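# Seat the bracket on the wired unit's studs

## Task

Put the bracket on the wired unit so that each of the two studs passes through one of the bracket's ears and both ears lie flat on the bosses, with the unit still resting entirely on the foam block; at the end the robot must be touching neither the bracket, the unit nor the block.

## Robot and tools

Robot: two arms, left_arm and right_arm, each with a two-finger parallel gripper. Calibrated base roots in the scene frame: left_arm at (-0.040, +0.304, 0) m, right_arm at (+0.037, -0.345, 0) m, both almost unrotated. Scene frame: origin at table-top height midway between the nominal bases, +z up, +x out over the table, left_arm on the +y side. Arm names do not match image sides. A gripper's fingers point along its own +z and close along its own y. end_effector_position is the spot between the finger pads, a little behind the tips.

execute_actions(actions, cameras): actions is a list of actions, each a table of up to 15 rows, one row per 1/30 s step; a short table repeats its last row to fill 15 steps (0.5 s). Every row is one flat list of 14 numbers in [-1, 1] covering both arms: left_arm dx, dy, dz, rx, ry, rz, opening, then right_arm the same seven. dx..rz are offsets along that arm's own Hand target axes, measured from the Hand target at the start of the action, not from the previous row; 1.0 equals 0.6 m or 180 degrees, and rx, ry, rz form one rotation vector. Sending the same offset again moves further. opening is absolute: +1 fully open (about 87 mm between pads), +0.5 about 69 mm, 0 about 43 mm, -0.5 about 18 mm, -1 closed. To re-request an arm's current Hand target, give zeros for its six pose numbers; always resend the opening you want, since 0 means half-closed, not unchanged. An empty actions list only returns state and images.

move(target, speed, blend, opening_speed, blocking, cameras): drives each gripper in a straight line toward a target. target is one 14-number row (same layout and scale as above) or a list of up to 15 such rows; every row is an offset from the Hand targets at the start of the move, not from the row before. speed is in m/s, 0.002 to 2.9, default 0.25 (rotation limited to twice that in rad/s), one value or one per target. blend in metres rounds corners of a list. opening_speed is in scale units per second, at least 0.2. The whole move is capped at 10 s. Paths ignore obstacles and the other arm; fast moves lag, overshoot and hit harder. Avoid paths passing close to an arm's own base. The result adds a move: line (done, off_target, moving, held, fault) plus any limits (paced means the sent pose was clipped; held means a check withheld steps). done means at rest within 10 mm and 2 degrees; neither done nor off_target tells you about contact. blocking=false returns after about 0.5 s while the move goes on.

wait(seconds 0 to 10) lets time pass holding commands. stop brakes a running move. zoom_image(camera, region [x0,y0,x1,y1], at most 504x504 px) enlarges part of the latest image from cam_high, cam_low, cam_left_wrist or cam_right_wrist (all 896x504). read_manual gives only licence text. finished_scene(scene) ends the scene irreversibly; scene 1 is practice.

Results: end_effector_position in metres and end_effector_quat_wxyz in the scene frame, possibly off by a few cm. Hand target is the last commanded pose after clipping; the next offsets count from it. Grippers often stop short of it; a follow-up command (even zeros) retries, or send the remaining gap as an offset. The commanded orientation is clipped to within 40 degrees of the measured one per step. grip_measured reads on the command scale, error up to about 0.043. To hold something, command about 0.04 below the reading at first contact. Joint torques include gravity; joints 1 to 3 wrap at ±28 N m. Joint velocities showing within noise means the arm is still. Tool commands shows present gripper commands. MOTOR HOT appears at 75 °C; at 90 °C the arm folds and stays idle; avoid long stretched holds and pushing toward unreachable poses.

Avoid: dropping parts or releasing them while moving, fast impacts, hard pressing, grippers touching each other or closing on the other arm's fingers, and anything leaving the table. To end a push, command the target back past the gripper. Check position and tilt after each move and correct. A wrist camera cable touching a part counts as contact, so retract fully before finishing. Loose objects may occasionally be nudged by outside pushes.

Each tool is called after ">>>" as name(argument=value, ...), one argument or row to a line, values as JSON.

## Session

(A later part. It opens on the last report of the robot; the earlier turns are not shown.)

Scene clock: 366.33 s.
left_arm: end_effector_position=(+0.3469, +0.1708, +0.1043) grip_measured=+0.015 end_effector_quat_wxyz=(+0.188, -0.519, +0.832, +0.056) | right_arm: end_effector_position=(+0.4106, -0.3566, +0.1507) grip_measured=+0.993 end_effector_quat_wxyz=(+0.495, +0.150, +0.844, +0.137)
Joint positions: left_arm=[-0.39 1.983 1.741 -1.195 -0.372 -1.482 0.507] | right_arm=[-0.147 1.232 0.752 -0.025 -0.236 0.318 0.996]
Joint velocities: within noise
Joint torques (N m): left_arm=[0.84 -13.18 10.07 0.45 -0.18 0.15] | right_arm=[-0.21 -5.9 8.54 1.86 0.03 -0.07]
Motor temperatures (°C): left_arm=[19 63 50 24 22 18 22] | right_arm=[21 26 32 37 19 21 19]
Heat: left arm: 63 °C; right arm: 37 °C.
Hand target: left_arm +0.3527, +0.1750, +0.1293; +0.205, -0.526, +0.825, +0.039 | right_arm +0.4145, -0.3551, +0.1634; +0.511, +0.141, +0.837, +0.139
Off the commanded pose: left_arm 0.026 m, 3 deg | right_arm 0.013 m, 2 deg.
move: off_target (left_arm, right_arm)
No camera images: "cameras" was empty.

>>> move(
  target=[0.003,0.0025,0.013,0,0,0,-0.06,0,0,0,0,0,0,1],
  speed=0.03,
  cameras=["cam_left_wrist","cam_low"],
)

>>> zoom_image(
  camera="cam_left_wrist",
  region=[400, 50, 510, 160],
)

>>> zoom_image(
  camera="cam_low",
  region=[550, 285, 610, 345],
)

>>> zoom_image(
  camera="cam_left_wrist",
  region=[200, 0, 700, 500],
)

Scene clock: 370.80 s.
left_arm: end_effector_position=(+0.3473, +0.1720, +0.1043) grip_measured=+0.015 end_effector_quat_wxyz=(+0.187, -0.520, +0.831, +0.056) | right_arm: end_effector_position=(+0.4106, -0.3566, +0.1507) grip_measured=+0.993 end_effector_quat_wxyz=(+0.495, +0.150, +0.844, +0.137)
Joint positions: left_arm=[-0.387 1.983 1.741 -1.195 -0.372 -1.482 0.507] | right_arm=[-0.147 1.232 0.752 -0.025 -0.236 0.318 0.996]
Joint velocities: within noise
Joint torques (N m): left_arm=[0.83 -13.27 6.95 0.8 -0.17 0.19] | right_arm=[-0.35 -6.04 8.73 1.87 0.08 0]
Motor temperatures (°C): left_arm=[19 63 50 24 22 18 22] | right_arm=[21 26 33 37 19 21 19]
Heat: left arm: 63 °C; right arm: 37 °C.
Hand target: left_arm +0.3531, +0.1763, +0.1213; +0.205, -0.526, +0.825, +0.039 | right_arm +0.4145, -0.3551, +0.1634; +0.511, +0.141, +0.837, +0.139
Off the commanded pose: left_arm 0.018 m, 3 deg | right_arm 0.013 m, 2 deg.
move: off_target (left_arm, right_arm)
camera_calibration:
cam_left_wrist: T_world_to_cam=[[0.888158, -0.45256, 0.0797843, -0.238702], [-0.434927, -0.771768, 0.46391, 0.257991], [-0.148372, -0.446726, -0.882282, 0.35843], [0, 0, 0, 1]] pos_world=[0.377393, 0.251202, 0.215596]
Images, in order (width x height): cam_low 896x504, cam_left_wrist 896x504.

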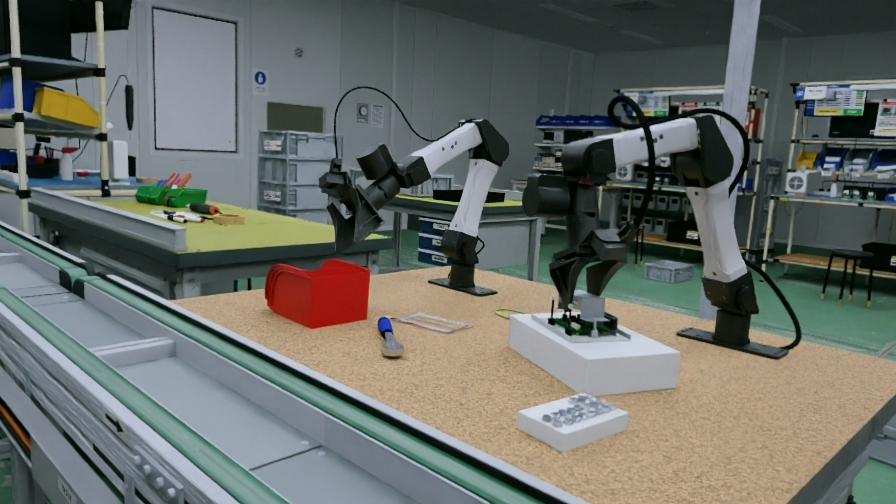

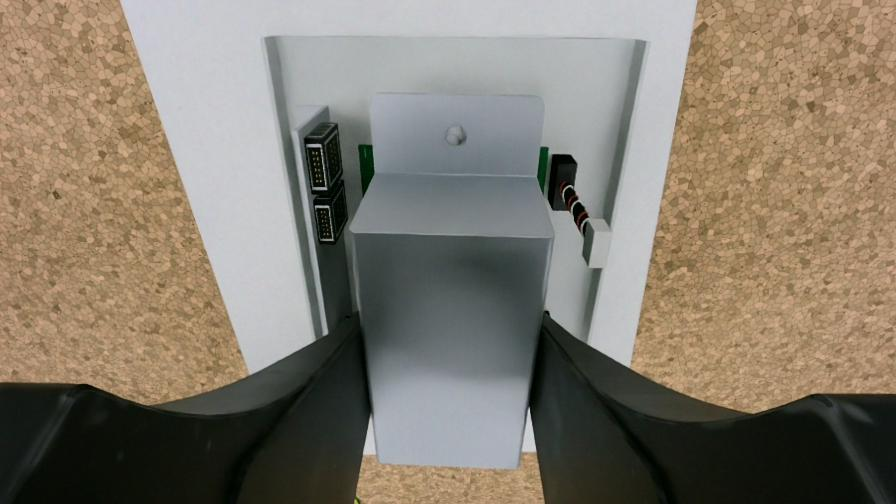

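Scaled by 4.582 from the camera's 896x504 image, which has a finer 1280x720 frame.

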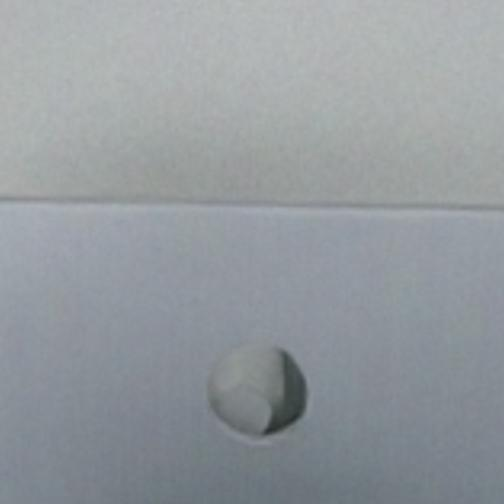

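Scaled by 8.400 from the camera's 896x504 image, which has a finer 1280x720 frame.

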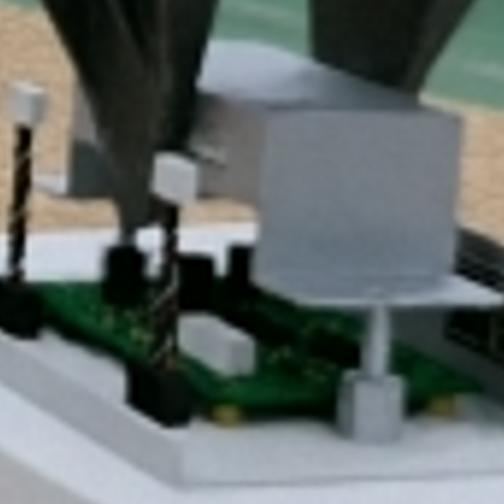

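Scaled by 1.008 from the camera's 896x504 image, which has a finer 1280x720 frame.

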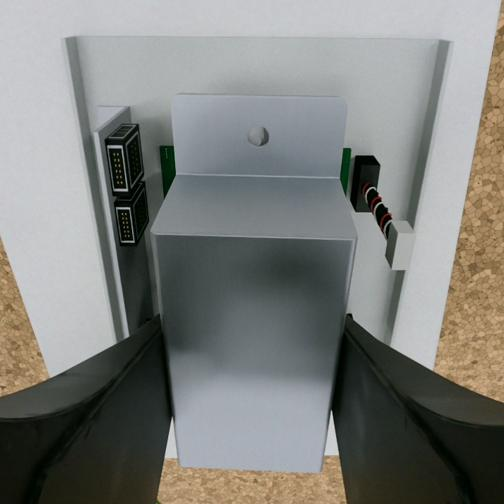

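>>> move(
  target=[0.0118,0,-0.0043,0,0,0,-0.06,0,0,0,0,0,0,1],
  speed=0.03,
  cameras=["cam_left_wrist"],
)

>>> zoom_image(
  camera="cam_left_wrist",
  region=[400, 50, 510, 160],
)

Scene clock: 377.80 s.
left_arm: end_effector_position=(+0.3467, +0.1702, +0.1043) grip_measured=+0.015 end_effector_quat_wxyz=(+0.188, -0.518, +0.832, +0.056) | right_arm: end_effector_position=(+0.4106, -0.3566, +0.1507) grip_measured=+0.993 end_effector_quat_wxyz=(+0.495, +0.150, +0.844, +0.137)
Joint positions: left_arm=[-0.392 1.983 1.741 -1.195 -0.372 -1.482 0.507] | right_arm=[-0.147 1.232 0.752 -0.025 -0.236 0.318 0.996]
Joint velocities: within noise
Joint torques (N m): left_arm=[-0.51 -13.29 6.86 0.73 -0.21 -0.01] | right_arm=[-0.44 -6.05 8.55 1.9 0.03 0]
Motor temperatures (°C): left_arm=[19 64 49 24 22 18 22] | right_arm=[21 26 33 37 19 21 19]
Heat: left arm: 64 °C; right arm: 37 °C.
Hand target: left_arm +0.3497, +0.1696, +0.1210; +0.205, -0.526, +0.825, +0.039 | right_arm +0.4145, -0.3551, +0.1634; +0.511, +0.141, +0.837, +0.139
Off the commanded pose: left_arm 0.017 m, 3 deg | right_arm 0.013 m, 2 deg.
move: off_target (left_arm, right_arm)
camera_calibration:
cam_left_wrist: T_world_to_cam=[[0.886038, -0.456695, 0.0797868, -0.237506], [-0.438525, -0.769742, 0.463889, 0.257165], [-0.150441, -0.446012, -0.882293, 0.358092], [0, 0, 0, 1]] pos_world=[0.377084, 0.249196, 0.215596]
Images, in order (width x height): cam_left_wrist 896x504.

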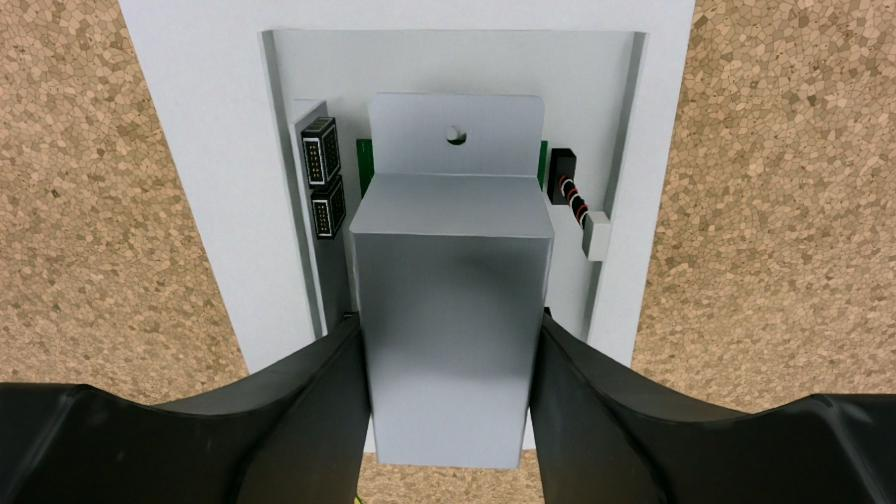

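Scaled by 4.582 from the camera's 896x504 image, which has a finer 1280x720 frame.

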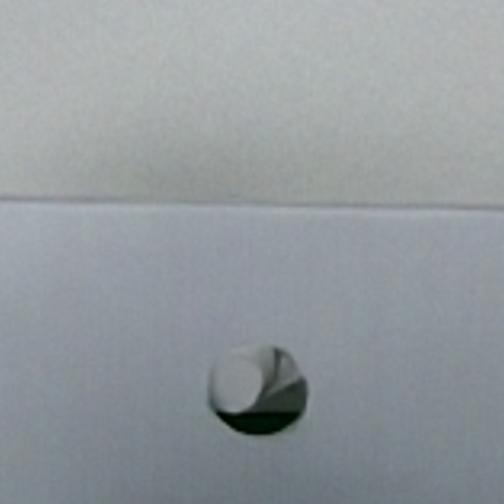

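>>> move(
  target=[0.0054,0.0091,0.0107,0,0,0,-0.06,0,0,0,0,0,0,1],
  speed=0.03,
  cameras=["cam_left_wrist"],
)

>>> zoom_image(
  camera="cam_left_wrist",
  region=[400, 50, 510, 160],
)

Scene clock: 382.10 s.
left_arm: end_effector_position=(+0.3450, +0.1709, +0.0925) grip_measured=+0.015 end_effector_quat_wxyz=(+0.186, -0.522, +0.831, +0.058) | right_arm: end_effector_position=(+0.4106, -0.3566, +0.1507) grip_measured=+0.993 end_effector_quat_wxyz=(+0.495, +0.150, +0.844, +0.137)
Joint positions: left_arm=[-0.392 1.983 1.695 -1.157 -0.372 -1.492 0.507] | right_arm=[-0.147 1.232 0.752 -0.025 -0.236 0.318 0.996]
Joint velocities: within noise
Joint torques (N m): left_arm=[-0.54 -14.94 5.83 0.71 -0.21 -0.01] | right_arm=[-0.4 -6.11 8.75 1.9 0.03 0.02]
Motor temperatures (°C): left_arm=[19 65 48 24 22 18 22] | right_arm=[21 26 33 37 19 21 19]
Heat: left arm: 65 °C; right arm: 37 °C.
Hand target: left_arm +0.3456, +0.1710, +0.1131; +0.205, -0.526, +0.825, +0.039 | right_arm +0.4145, -0.3551, +0.1634; +0.511, +0.141, +0.837, +0.139
Off the commanded pose: left_arm 0.021 m, 3 deg | right_arm 0.013 m, 2 deg.
move: off_target (left_arm, right_arm)
camera_calibration:
cam_left_wrist: T_world_to_cam=[[0.89022, -0.449228, 0.0755238, -0.237029], [-0.429916, -0.773719, 0.46533, 0.26003], [-0.150605, -0.446714, -0.88191, 0.347868], [0, 0, 0, 1]] pos_world=[0.375189, 0.250108, 0.20369]
Images, in order (width x height): cam_left_wrist 896x504.

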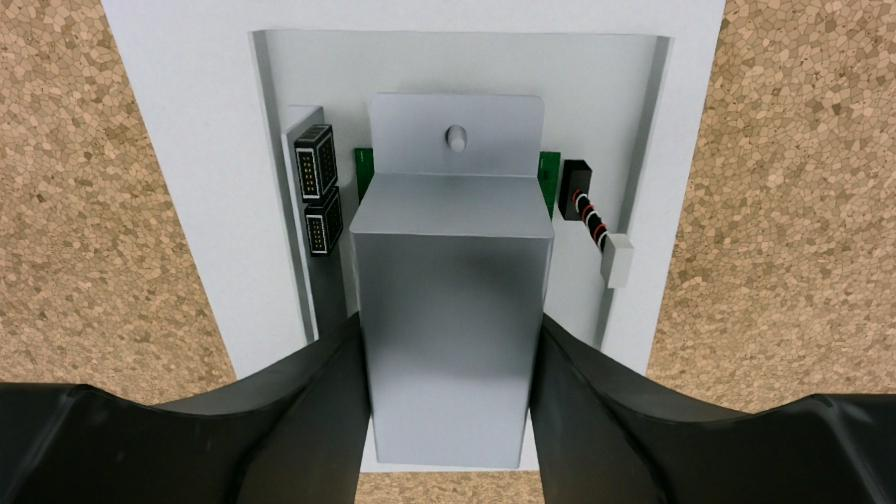

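Scaled by 4.582 from the camera's 896x504 image, which has a finer 1280x720 frame.

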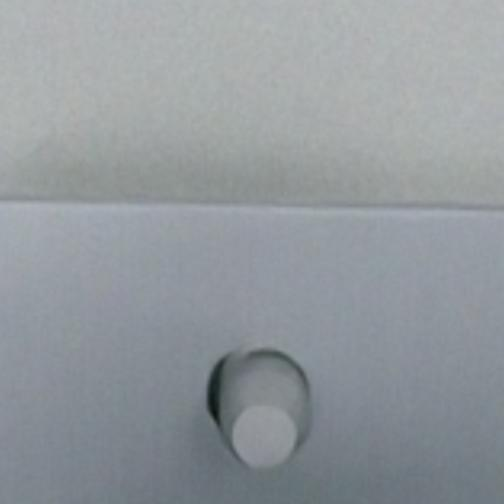

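>>> execute_actions(
  actions=[],
  cameras=["cam_low"],
)

>>> zoom_image(
  camera="cam_low",
  region=[550, 285, 610, 345],
)

>>> zoom_image(
  camera="cam_low",
  region=[550, 295, 580, 325],
)

Scene clock: 385.13 s.
left_arm: end_effector_position=(+0.3450, +0.1709, +0.0925) grip_measured=+0.015 end_effector_quat_wxyz=(+0.186, -0.522, +0.831, +0.058) | right_arm: end_effector_position=(+0.4106, -0.3566, +0.1507) grip_measured=+0.993 end_effector_quat_wxyz=(+0.495, +0.150, +0.844, +0.137)
Joint positions: left_arm=[-0.392 1.983 1.695 -1.157 -0.372 -1.492 0.507] | right_arm=[-0.147 1.232 0.752 -0.025 -0.236 0.318 0.996]
Joint velocities: within noise
Joint torques (N m): left_arm=[-0.55 -14.94 5.86 0.71 -0.2 -0.01] | right_arm=[-0.32 -5.93 8.7 1.91 0.08 -0.01]
Motor temperatures (°C): left_arm=[19 65 47 24 22 18 22] | right_arm=[21 26 33 37 19 21 19]
Heat: left arm: 65 °C; right arm: 37 °C.
Hand target: left_arm +0.3456, +0.1710, +0.1131; +0.205, -0.526, +0.825, +0.039 | right_arm +0.4145, -0.3551, +0.1634; +0.511, +0.141, +0.837, +0.139
Tool commands: left_gripper/opening=-0.06 right_gripper/opening=+1.0
Off the commanded pose: left_arm 0.021 m, 3 deg | right_arm 0.013 m, 2 deg.
Images, in order (width x height): cam_low 896x504.

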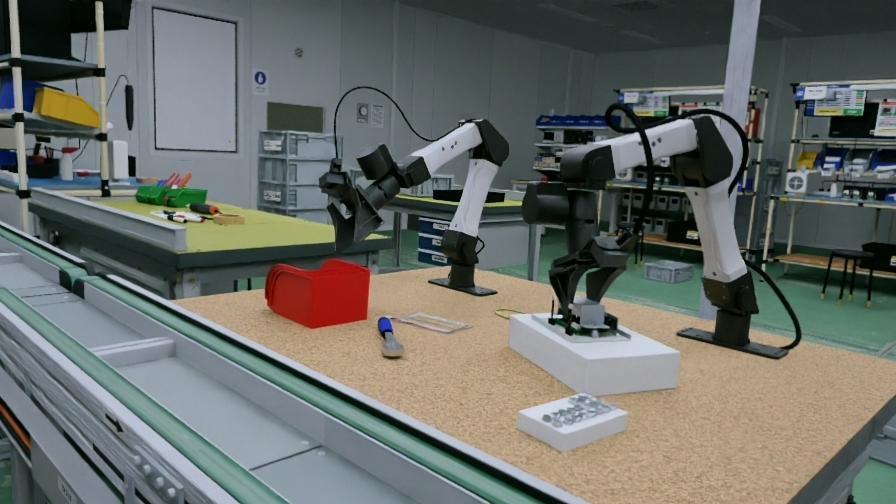

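Scaled by 8.400 from the camera's 896x504 image, which has a finer 1280x720 frame.

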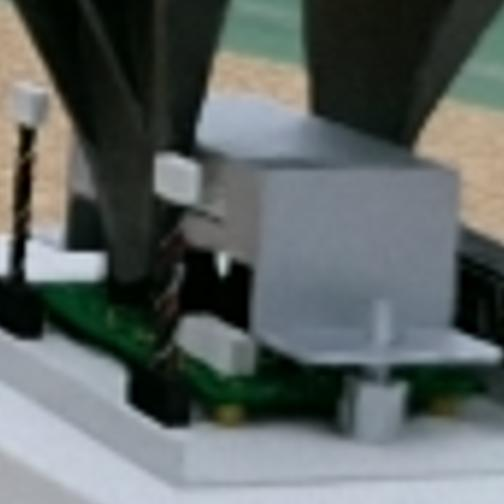

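Scaled by 16.800 from the camera's 896x504 image, which has a finer 1280x720 frame.

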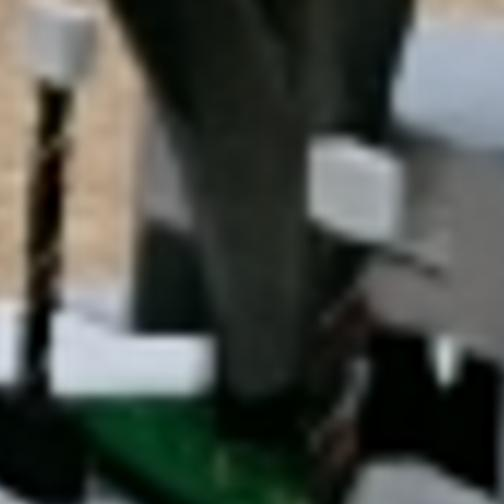

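>>> move(
  target=[0.0034,0.0019,0.0093,0,0,0,-0.06,0,0,0,0,0,0,1],
  speed=0.02,
  cameras=["cam_left_wrist","cam_low"],
)

>>> zoom_image(
  camera="cam_low",
  region=[550, 285, 610, 345],
)

Scene clock: 388.30 s.
left_arm: end_effector_position=(+0.3450, +0.1709, +0.0915) grip_measured=+0.015 end_effector_quat_wxyz=(+0.188, -0.522, +0.830, +0.054) | right_arm: end_effector_position=(+0.4106, -0.3566, +0.1507) grip_measured=+0.993 end_effector_quat_wxyz=(+0.495, +0.150, +0.844, +0.137)
Joint positions: left_arm=[-0.392 1.973 1.677 -1.139 -0.372 -1.492 0.507] | right_arm=[-0.147 1.232 0.752 -0.025 -0.236 0.318 0.996]
Joint velocities: within noise
Joint torques (N m): left_arm=[-0.5 -14.04 5.41 0.78 -0.2 0] | right_arm=[-0.4 -6.13 8.68 1.87 0.11 -0.04]
Motor temperatures (°C): left_arm=[19 67 47 24 22 18 22] | right_arm=[21 26 33 37 19 21 19]
Heat: left arm: 67 °C; right arm: 37 °C.
Hand target: left_arm +0.3456, +0.1713, +0.1070; +0.205, -0.526, +0.825, +0.039 | right_arm +0.4145, -0.3551, +0.1634; +0.511, +0.141, +0.837, +0.139
Off the commanded pose: left_arm 0.016 m, 3 deg | right_arm 0.013 m, 2 deg.
move: off_target (left_arm, right_arm)
camera_calibration:
cam_left_wrist: T_world_to_cam=[[0.889551, -0.448917, 0.0846868, -0.237587], [-0.433851, -0.772093, 0.464378, 0.261674], [-0.143081, -0.449829, -0.881579, 0.344839], [0, 0, 0, 1]] pos_world=[0.374213, 0.250498, 0.202607]
Images, in order (width x height): cam_low 896x504, cam_left_wrist 896x504.

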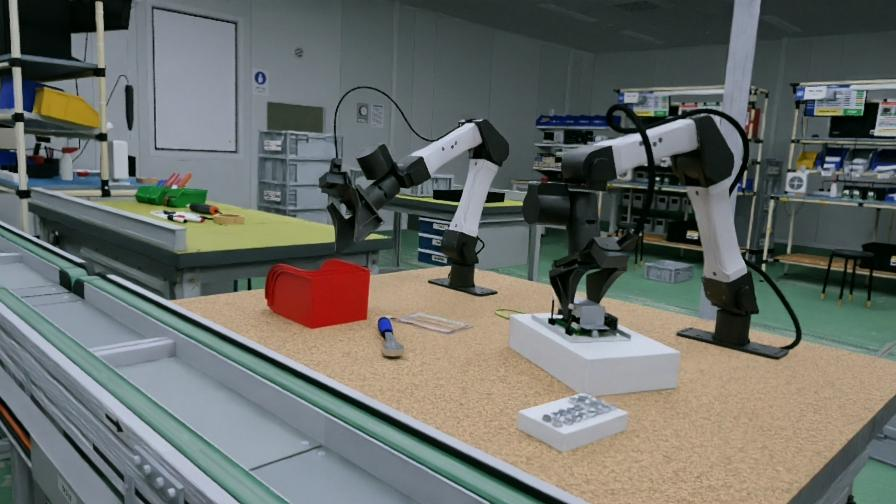

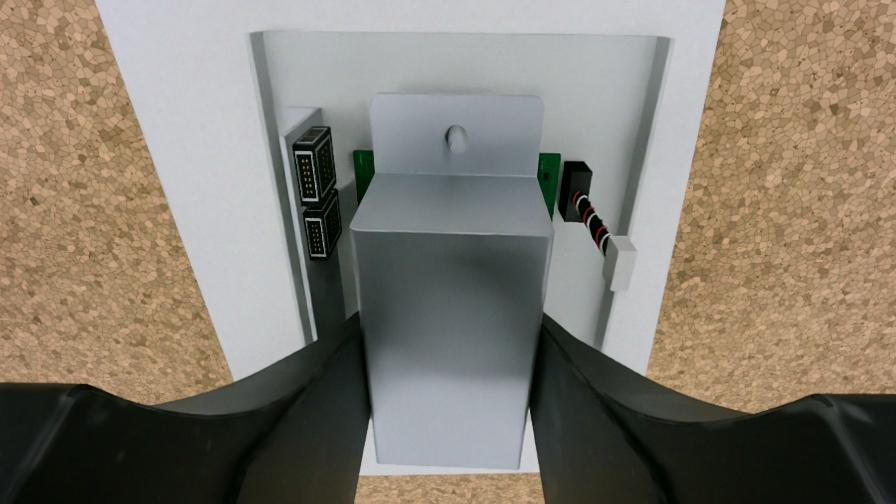

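Scaled by 8.400 from the camera's 896x504 image, which has a finer 1280x720 frame.

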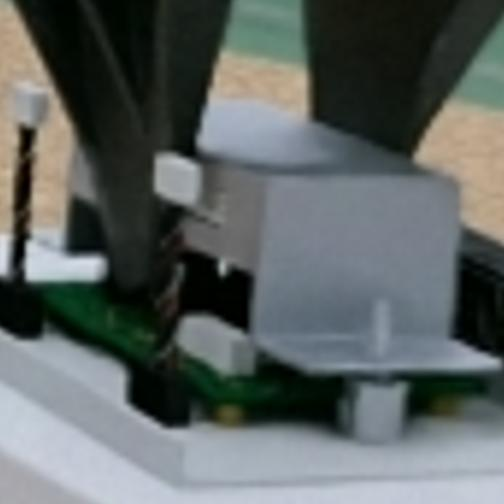

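>>> move(
  target=[0.0034,0.0019,0.0093,0,-0.0085,0,-0.06,0,0,0,0,0,0,1],
  speed=0.02,
  cameras=["cam_left_wrist","cam_low"],
)

>>> zoom_image(
  camera="cam_low",
  region=[550, 285, 610, 345],
)

>>> zoom_image(
  camera="cam_left_wrist",
  region=[400, 50, 510, 160],
)

Scene clock: 396.47 s.
left_arm: end_effector_position=(+0.3450, +0.1715, +0.0897) grip_measured=+0.015 end_effector_quat_wxyz=(+0.192, -0.522, +0.829, +0.052) | right_arm: end_effector_position=(+0.4106, -0.3566, +0.1507) grip_measured=+0.993 end_effector_quat_wxyz=(+0.495, +0.150, +0.844, +0.137)
Joint positions: left_arm=[-0.392 1.964 1.655 -1.117 -0.375 -1.49 0.507] | right_arm=[-0.147 1.232 0.752 -0.025 -0.236 0.318 0.996]
Joint velocities: within noise
Joint torques (N m): left_arm=[-0.73 -13.07 4.98 0.82 -0.46 -0.06] | right_arm=[-0.24 -5.85 8.76 1.9 0.1 -0.05]
Motor temperatures (°C): left_arm=[19 71 46 24 22 18 22] | right_arm=[21 26 33 37 19 21 19]
Heat: left arm: 71 °C; right arm: 37 °C.
Hand target: left_arm +0.3455, +0.1717, +0.1010; +0.216, -0.525, +0.822, +0.046 | right_arm +0.4145, -0.3551, +0.1634; +0.511, +0.141, +0.837, +0.139
Off the commanded pose: left_arm 0.011 m, 3 deg | right_arm 0.013 m, 2 deg.
move: off_target (left_arm, right_arm)
camera_calibration:
cam_left_wrist: T_world_to_cam=[[0.888311, -0.449722, 0.0930214, -0.237415], [-0.438843, -0.77156, 0.460555, 0.264992], [-0.13535, -0.449938, -0.882743, 0.340957], [0, 0, 0, 1]] pos_world=[0.373337, 0.251096, 0.201019]
Images, in order (width x height): cam_low 896x504, cam_left_wrist 896x504.

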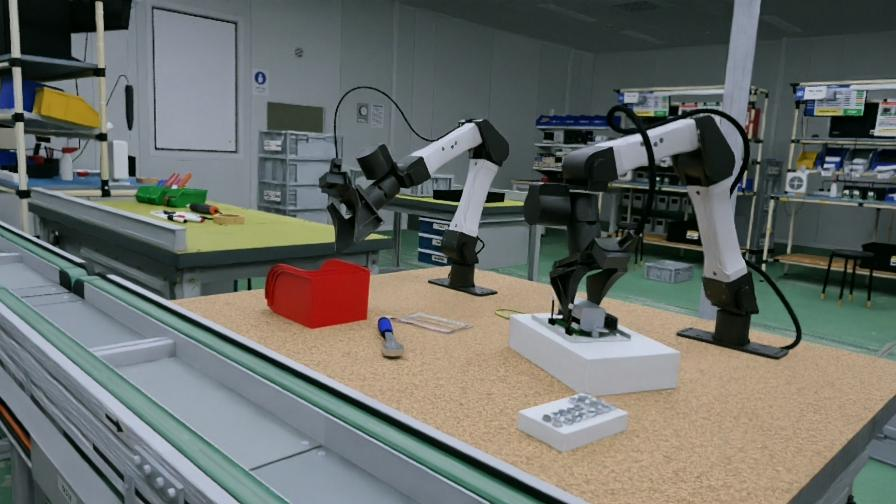

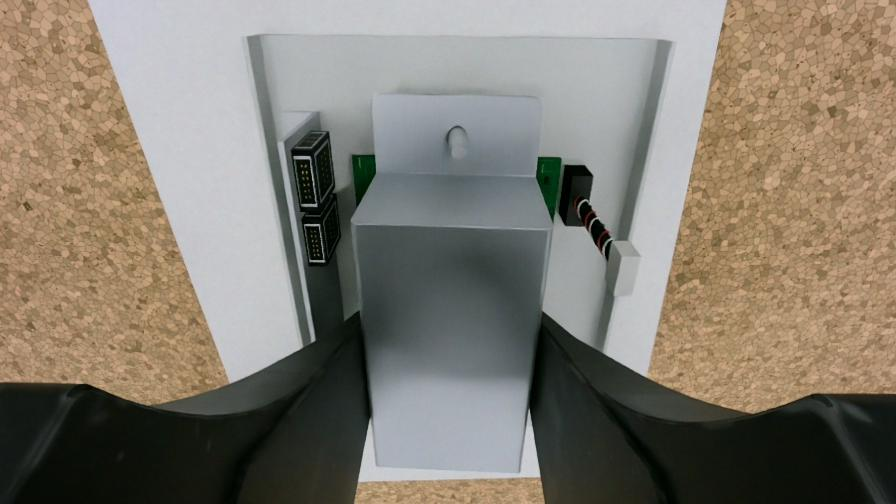

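Scaled by 8.400 from the camera's 896x504 image, which has a finer 1280x720 frame.

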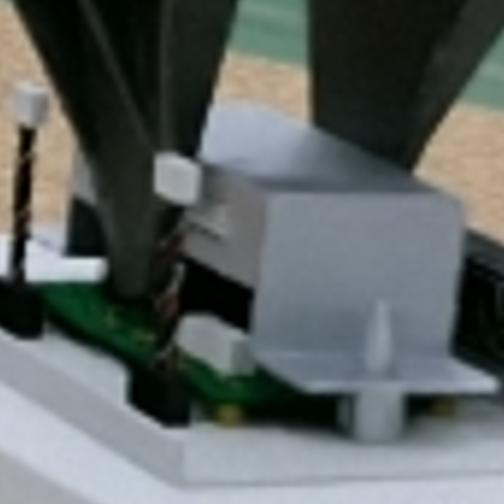

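Scaled by 4.582 from the camera's 896x504 image, which has a finer 1280x720 frame.

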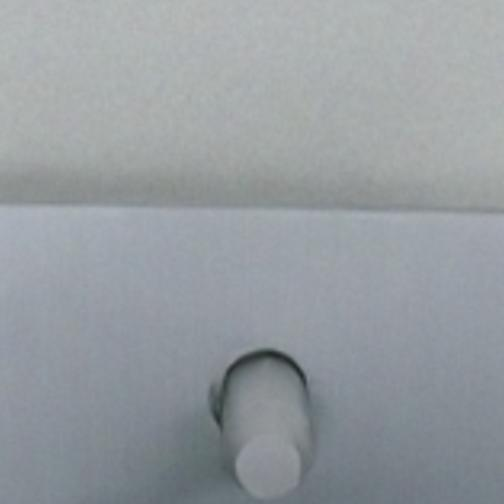

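>>> zoom_image(
  camera="cam_left_wrist",
  region=[230, 20, 400, 190],
)

>>> zoom_image(
  camera="cam_left_wrist",
  region=[230, 190, 400, 360],
)

>>> zoom_image(
  camera="cam_left_wrist",
  region=[530, 20, 700, 190],
)

>>> zoom_image(
  camera="cam_left_wrist",
  region=[530, 190, 700, 360],
)

Scaled by 2.965 from the camera's 896x504 image, which has a finer 1280x720 frame.

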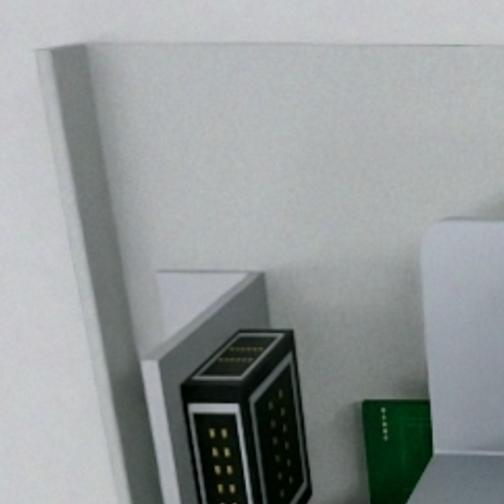

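Scaled by 2.965 from the camera's 896x504 image, which has a finer 1280x720 frame.

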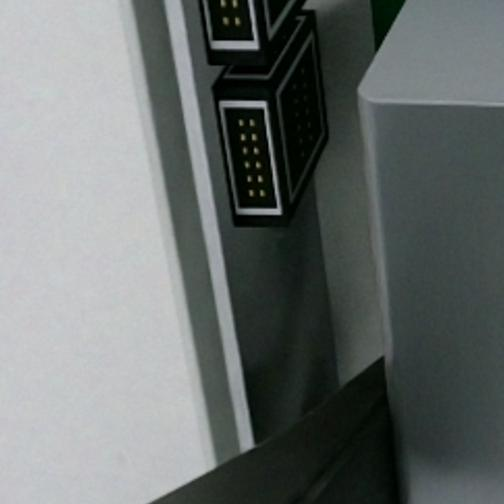

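Scaled by 2.965 from the camera's 896x504 image, which has a finer 1280x720 frame.

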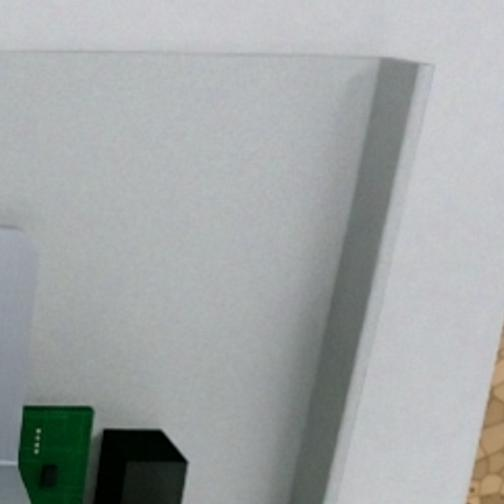

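Scaled by 2.965 from the camera's 896x504 image, which has a finer 1280x720 frame.

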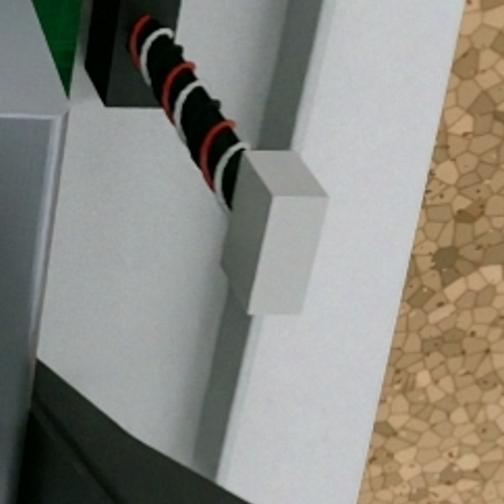

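>>> move(
  target=[0.0045,0.0025,0.0123,0,-0.0085,0,-0.06,0,0,0,0,0,0,1],
  speed=0.03,
  cameras=["cam_left_wrist","cam_low"],
)

>>> zoom_image(
  camera="cam_low",
  region=[550, 285, 610, 345],
)

Scene clock: 419.70 s.
left_arm: end_effector_position=(+0.3449, +0.1716, +0.0893) grip_measured=+0.015 end_effector_quat_wxyz=(+0.208, -0.522, +0.825, +0.054) | right_arm: end_effector_position=(+0.4106, -0.3566, +0.1507) grip_measured=+0.993 end_effector_quat_wxyz=(+0.495, +0.150, +0.844, +0.137)
Joint positions: left_arm=[-0.406 1.95 1.629 -1.094 -0.407 -1.504 0.507] | right_arm=[-0.147 1.232 0.752 -0.025 -0.236 0.318 0.996]
Joint velocities: within noise
Joint torques (N m): left_arm=[-0.61 -11.44 4.33 0.94 -0.44 -0.06] | right_arm=[-0.42 -5.98 8.58 1.85 0.12 -0.03]
Motor temperatures (°C): left_arm=[19 70 43 24 22 18 22] | right_arm=[21 26 33 37 19 21 19]
Heat: left arm: 70 °C; right arm: 37 °C.
Hand target: left_arm +0.3454, +0.1723, +0.0930; +0.227, -0.525, +0.819, +0.053 | right_arm +0.4145, -0.3551, +0.1634; +0.511, +0.141, +0.837, +0.139
Off the commanded pose: left_arm 0.004 m, 2 deg | right_arm 0.013 m, 2 deg.
move: off_target (right_arm)
camera_calibration:
cam_left_wrist: T_world_to_cam=[[0.887298, -0.448638, 0.106898, -0.238324], [-0.447815, -0.782661, 0.432323, 0.272785], [-0.110292, -0.43147, -0.89536, 0.329995], [0, 0, 0, 1]] pos_world=[0.370018, 0.24896, 0.203009]
Images, in order (width x height): cam_low 896x504, cam_left_wrist 896x504.

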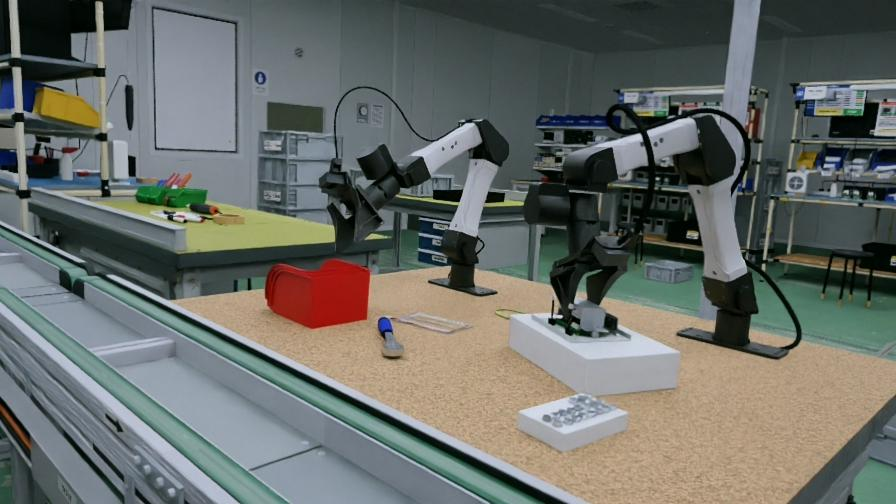

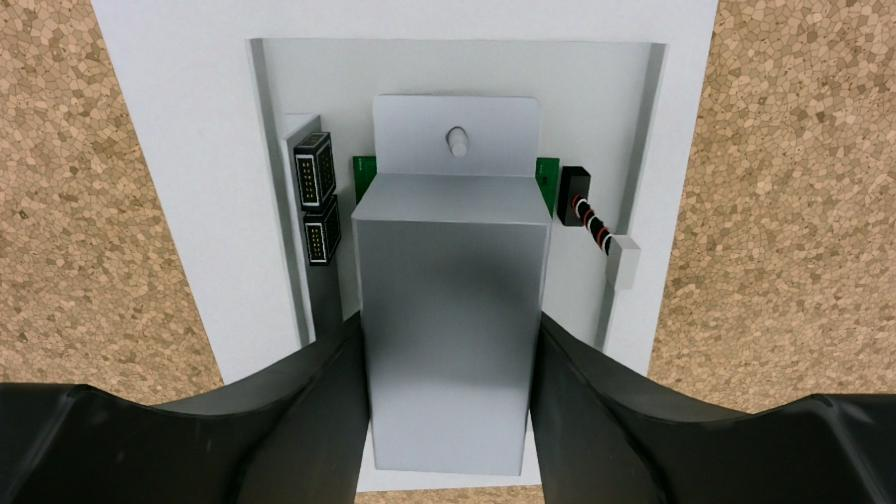

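Scaled by 8.400 from the camera's 896x504 image, which has a finer 1280x720 frame.

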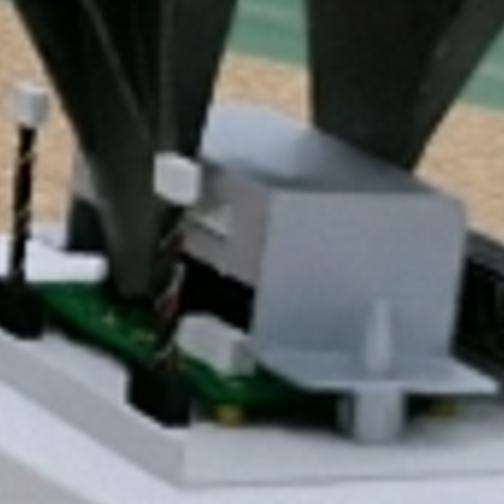

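>>> move(
  target=[0,0,0,0,0,0,0.25,0,0,0,0,0,0,1],
  opening_speed=0.25,
  cameras=["cam_left_wrist","cam_low"],
)

>>> zoom_image(
  camera="cam_low",
  region=[550, 285, 610, 345],
)

Scene clock: 432.03 s.
left_arm: end_effector_position=(+0.3442, +0.1728, +0.0859) grip_measured=+0.250 end_effector_quat_wxyz=(+0.209, -0.521, +0.825, +0.057) | right_arm: end_effector_position=(+0.4106, -0.3566, +0.1507) grip_measured=+0.993 end_effector_quat_wxyz=(+0.495, +0.150, +0.844, +0.137)
Joint positions: left_arm=[-0.406 1.95 1.616 -1.083 -0.411 -1.502 0.625] | right_arm=[-0.147 1.232 0.752 -0.025 -0.236 0.318 0.996]
Joint velocities: within noise
Joint torques (N m): left_arm=[-0.61 -11.47 5.59 0.81 -0.39 -0.05] | right_arm=[-0.39 -5.97 8.7 1.86 0.07 -0.01]
Motor temperatures (°C): left_arm=[19 70 42 24 22 18 22] | right_arm=[21 26 33 37 19 21 19]
Heat: left arm: 70 °C; right arm: 37 °C.
Hand target: left_arm +0.3454, +0.1723, +0.0930; +0.227, -0.525, +0.819, +0.053 | right_arm +0.4145, -0.3551, +0.1634; +0.511, +0.141, +0.837, +0.139
Off the commanded pose: left_arm 0.007 m, 2 deg | right_arm 0.013 m, 2 deg.
move: off_target (right_arm)
camera_calibration:
cam_left_wrist: T_world_to_cam=[[0.887138, -0.449865, 0.102993, -0.236176], [-0.447733, -0.784848, 0.428426, 0.27556], [-0.1119, -0.426187, -0.897688, 0.327205], [0, 0, 0, 1]] pos_world=[0.369512, 0.249475, 0.199995]
Images, in order (width x height): cam_low 896x504, cam_left_wrist 896x504.

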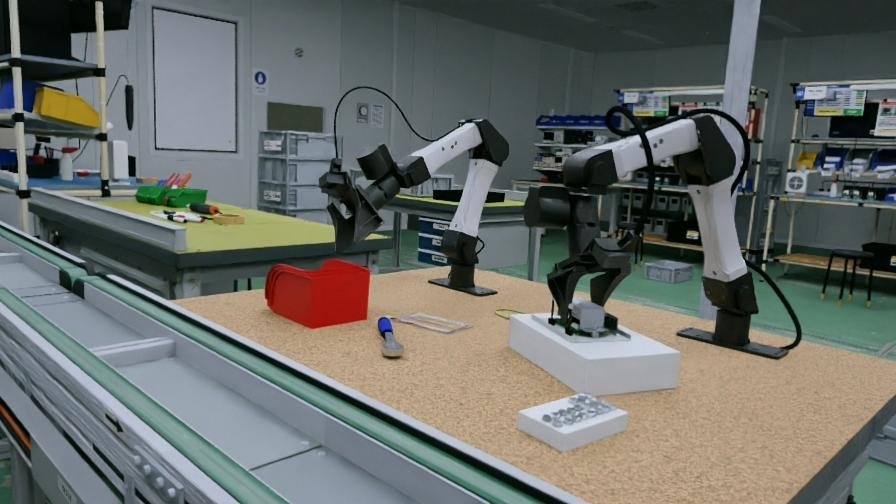

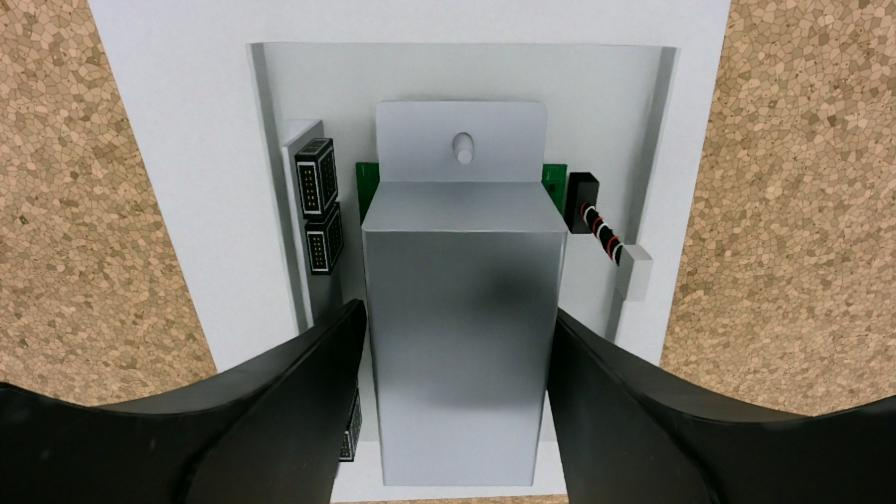

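Scaled by 8.400 from the camera's 896x504 image, which has a finer 1280x720 frame.

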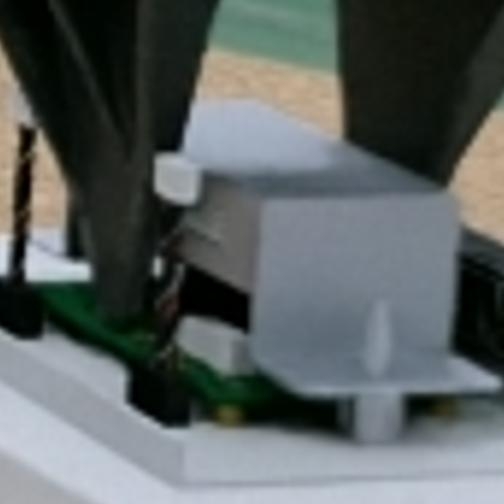

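>>> move(
  target=[-0.0712,-0.0253,-0.1488,0,0,0,0.3,0,0,0,0,0,0,1],
  speed=0.07,
  opening_speed=0.3,
  cameras=["cam_left_wrist","cam_low"],
)

>>> zoom_image(
  camera="cam_low",
  region=[550, 285, 610, 345],
)

Scene clock: 439.60 s.
left_arm: end_effector_position=(+0.3445, +0.1686, +0.1809) grip_measured=+0.300 end_effector_quat_wxyz=(+0.213, -0.518, +0.827, +0.050) | right_arm: end_effector_position=(+0.4106, -0.3566, +0.1507) grip_measured=+0.993 end_effector_quat_wxyz=(+0.495, +0.150, +0.844, +0.137)
Joint positions: left_arm=[-0.415 1.984 2.042 -1.462 -0.411 -1.502 0.65] | right_arm=[-0.147 1.232 0.752 -0.025 -0.236 0.318 0.996]
Joint velocities: within noise
Joint torques (N m): left_arm=[-0.5 -9.63 10.14 0.36 -0.4 -0.03] | right_arm=[-0.43 -6.08 8.51 1.9 0.1 -0.04]
Motor temperatures (°C): left_arm=[19 69 42 24 22 18 21] | right_arm=[21 26 33 37 19 21 19]
Heat: left arm: 69 °C; right arm: 37 °C.
Hand target: left_arm +0.3454, +0.1723, +0.1931; +0.227, -0.525, +0.819, +0.053 | right_arm +0.4145, -0.3551, +0.1634; +0.511, +0.141, +0.837, +0.139
Off the commanded pose: left_arm 0.013 m, 2 deg | right_arm 0.013 m, 2 deg.
move: off_target (left_arm, right_arm)
camera_calibration:
cam_left_wrist: T_world_to_cam=[[0.8816, -0.457351, 0.116668, -0.247396], [-0.460285, -0.778323, 0.427027, 0.235111], [-0.104496, -0.430167, -0.896681, 0.408684], [0, 0, 0, 1]] pos_world=[0.369029, 0.245648, 0.294923]
Images, in order (width x height): cam_low 896x504, cam_left_wrist 896x504.

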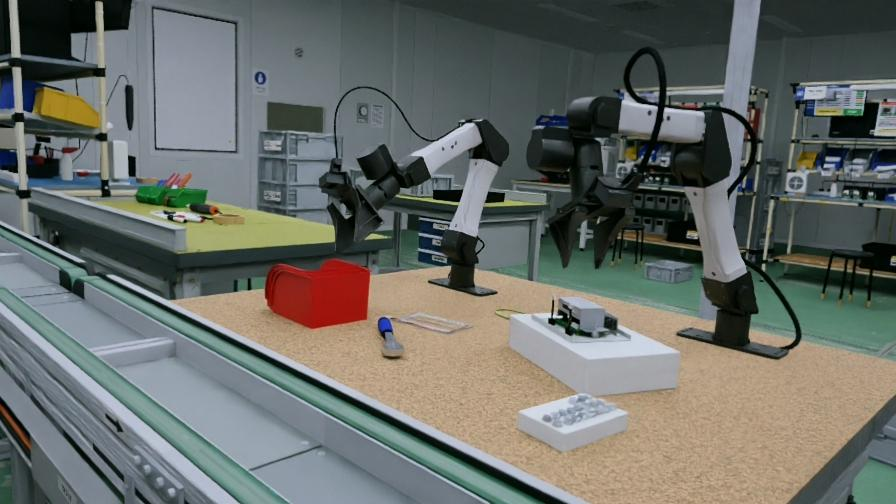

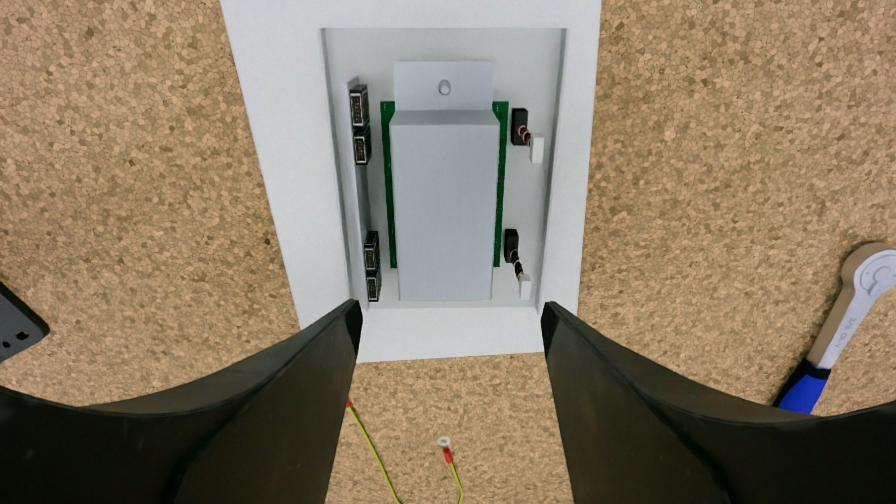

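Scaled by 8.400 from the camera's 896x504 image, which has a finer 1280x720 frame.

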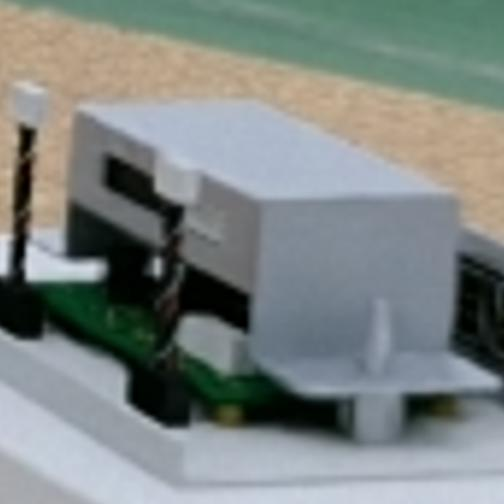

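>>> move(
  target=[0.2213,-0.0282,-0.1012,0,0,0,0.3,0,0,0,0,0,0,1],
  speed=0.15,
  cameras=["cam_left_wrist"],
)

>>> zoom_image(
  camera="cam_left_wrist",
  region=[350, 0, 550, 160],
)

Scene clock: 447.90 s.
left_arm: end_effector_position=(+0.2955, +0.0226, +0.1818) grip_measured=+0.300 end_effector_quat_wxyz=(+0.228, -0.512, +0.828, -0.019) | right_arm: end_effector_position=(+0.4106, -0.3566, +0.1507) grip_measured=+0.993 end_effector_quat_wxyz=(+0.495, +0.150, +0.844, +0.137)
Joint positions: left_arm=[-0.783 2.076 2.169 -1.511 -0.437 -1.858 0.65] | right_arm=[-0.147 1.232 0.752 -0.025 -0.236 0.318 0.996]
Joint velocities: within noise
Joint torques (N m): left_arm=[0.24 -10.39 9.91 0 -0.45 -0.06] | right_arm=[-0.2 -6.02 8.76 1.85 0.05 -0.03]
Motor temperatures (°C): left_arm=[19 68 44 24 22 18 21] | right_arm=[21 26 33 37 19 21 19]
Heat: left arm: 68 °C; right arm: 37 °C.
Hand target: left_arm +0.2952, +0.0342, +0.1932; +0.227, -0.525, +0.819, +0.053 | right_arm +0.4145, -0.3551, +0.1634; +0.511, +0.141, +0.837, +0.139
Off the commanded pose: left_arm 0.016 m, 8 deg | right_arm 0.013 m, 2 deg.
joint sent to its limit (left arm) — joint 4 (wrist pitch), lower limit. The joint targets are off in position and orientation.
move: off_target (left_arm, right_arm)
camera_calibration:
cam_left_wrist: T_world_to_cam=[[0.844241, -0.477532, 0.24335, -0.282703], [-0.534319, -0.714364, 0.451871, 0.114486], [-0.0419422, -0.511515, -0.85825, 0.317979], [0, 0, 0, 1]] pos_world=[0.313179, 0.109436, 0.289969]
Images, in order (width x height): cam_left_wrist 896x504.

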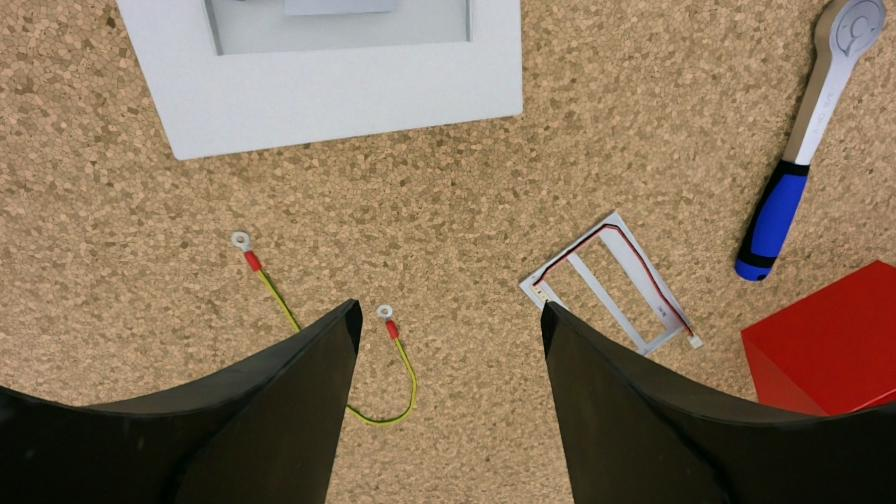

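Scaled by 2.520 from the camera's 896x504 image, which has a finer 1280x720 frame.

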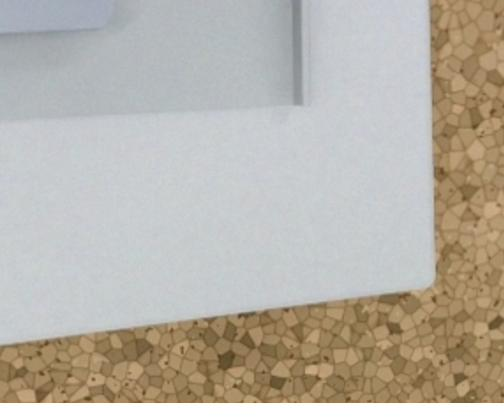

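>>> move(
  target=[-0.05,0.0015,0.0237,0,0,0,0.3,0,0,0,0,0,0,1],
  speed=0.15,
  cameras=["cam_left_wrist"],
)

>>> zoom_image(
  camera="cam_left_wrist",
  region=[230, 0, 430, 160],
)

Scene clock: 452.40 s.
left_arm: end_effector_position=(+0.3157, +0.0515, +0.1814) grip_measured=+0.300 end_effector_quat_wxyz=(+0.229, -0.528, +0.818, -0.005) | right_arm: end_effector_position=(+0.4106, -0.3566, +0.1507) grip_measured=+0.993 end_effector_quat_wxyz=(+0.495, +0.150, +0.844, +0.137)
Joint positions: left_arm=[-0.702 2.076 2.169 -1.511 -0.437 -1.815 0.65] | right_arm=[-0.147 1.232 0.752 -0.025 -0.236 0.318 0.996]
Joint velocities: within noise
Joint torques (N m): left_arm=[0.31 -11.64 8.35 0 -0.42 0.2] | right_arm=[-0.29 -6.08 8.64 1.86 0.09 -0.09]
Motor temperatures (°C): left_arm=[19 67 45 23 22 18 21] | right_arm=[21 26 33 37 19 21 19]
Heat: left arm: 67 °C; right arm: 37 °C.
Hand target: left_arm +0.3093, +0.0643, +0.1932; +0.227, -0.525, +0.819, +0.053 | right_arm +0.4145, -0.3551, +0.1634; +0.511, +0.141, +0.837, +0.139
Off the commanded pose: left_arm 0.019 m, 7 deg | right_arm 0.013 m, 2 deg.
joint sent to its limit (left arm) — joint 4 (wrist pitch), lower limit. The joint targets are off in position and orientation.
move: off_target (left_arm, right_arm)
camera_calibration:
cam_left_wrist: T_world_to_cam=[[0.866235, -0.44478, 0.227614, -0.291576], [-0.49883, -0.744003, 0.444554, 0.137766], [-0.0283831, -0.498629, -0.866351, 0.329766], [0, 0, 0, 1]] pos_world=[0.330655, 0.137242, 0.290816]
Images, in order (width x height): cam_left_wrist 896x504.

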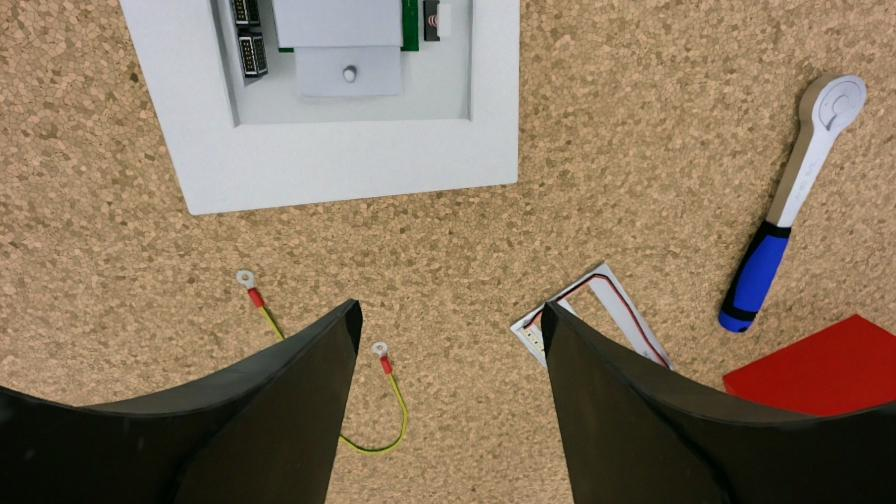

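Scaled by 2.520 from the camera's 896x504 image, which has a finer 1280x720 frame.

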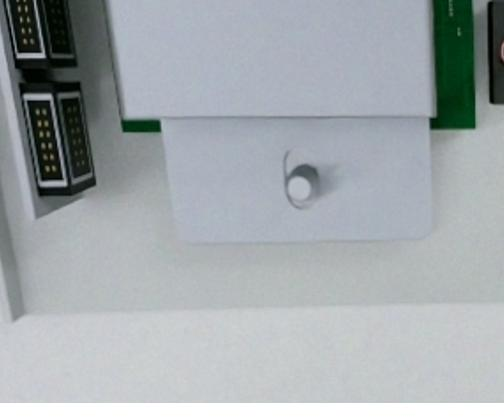

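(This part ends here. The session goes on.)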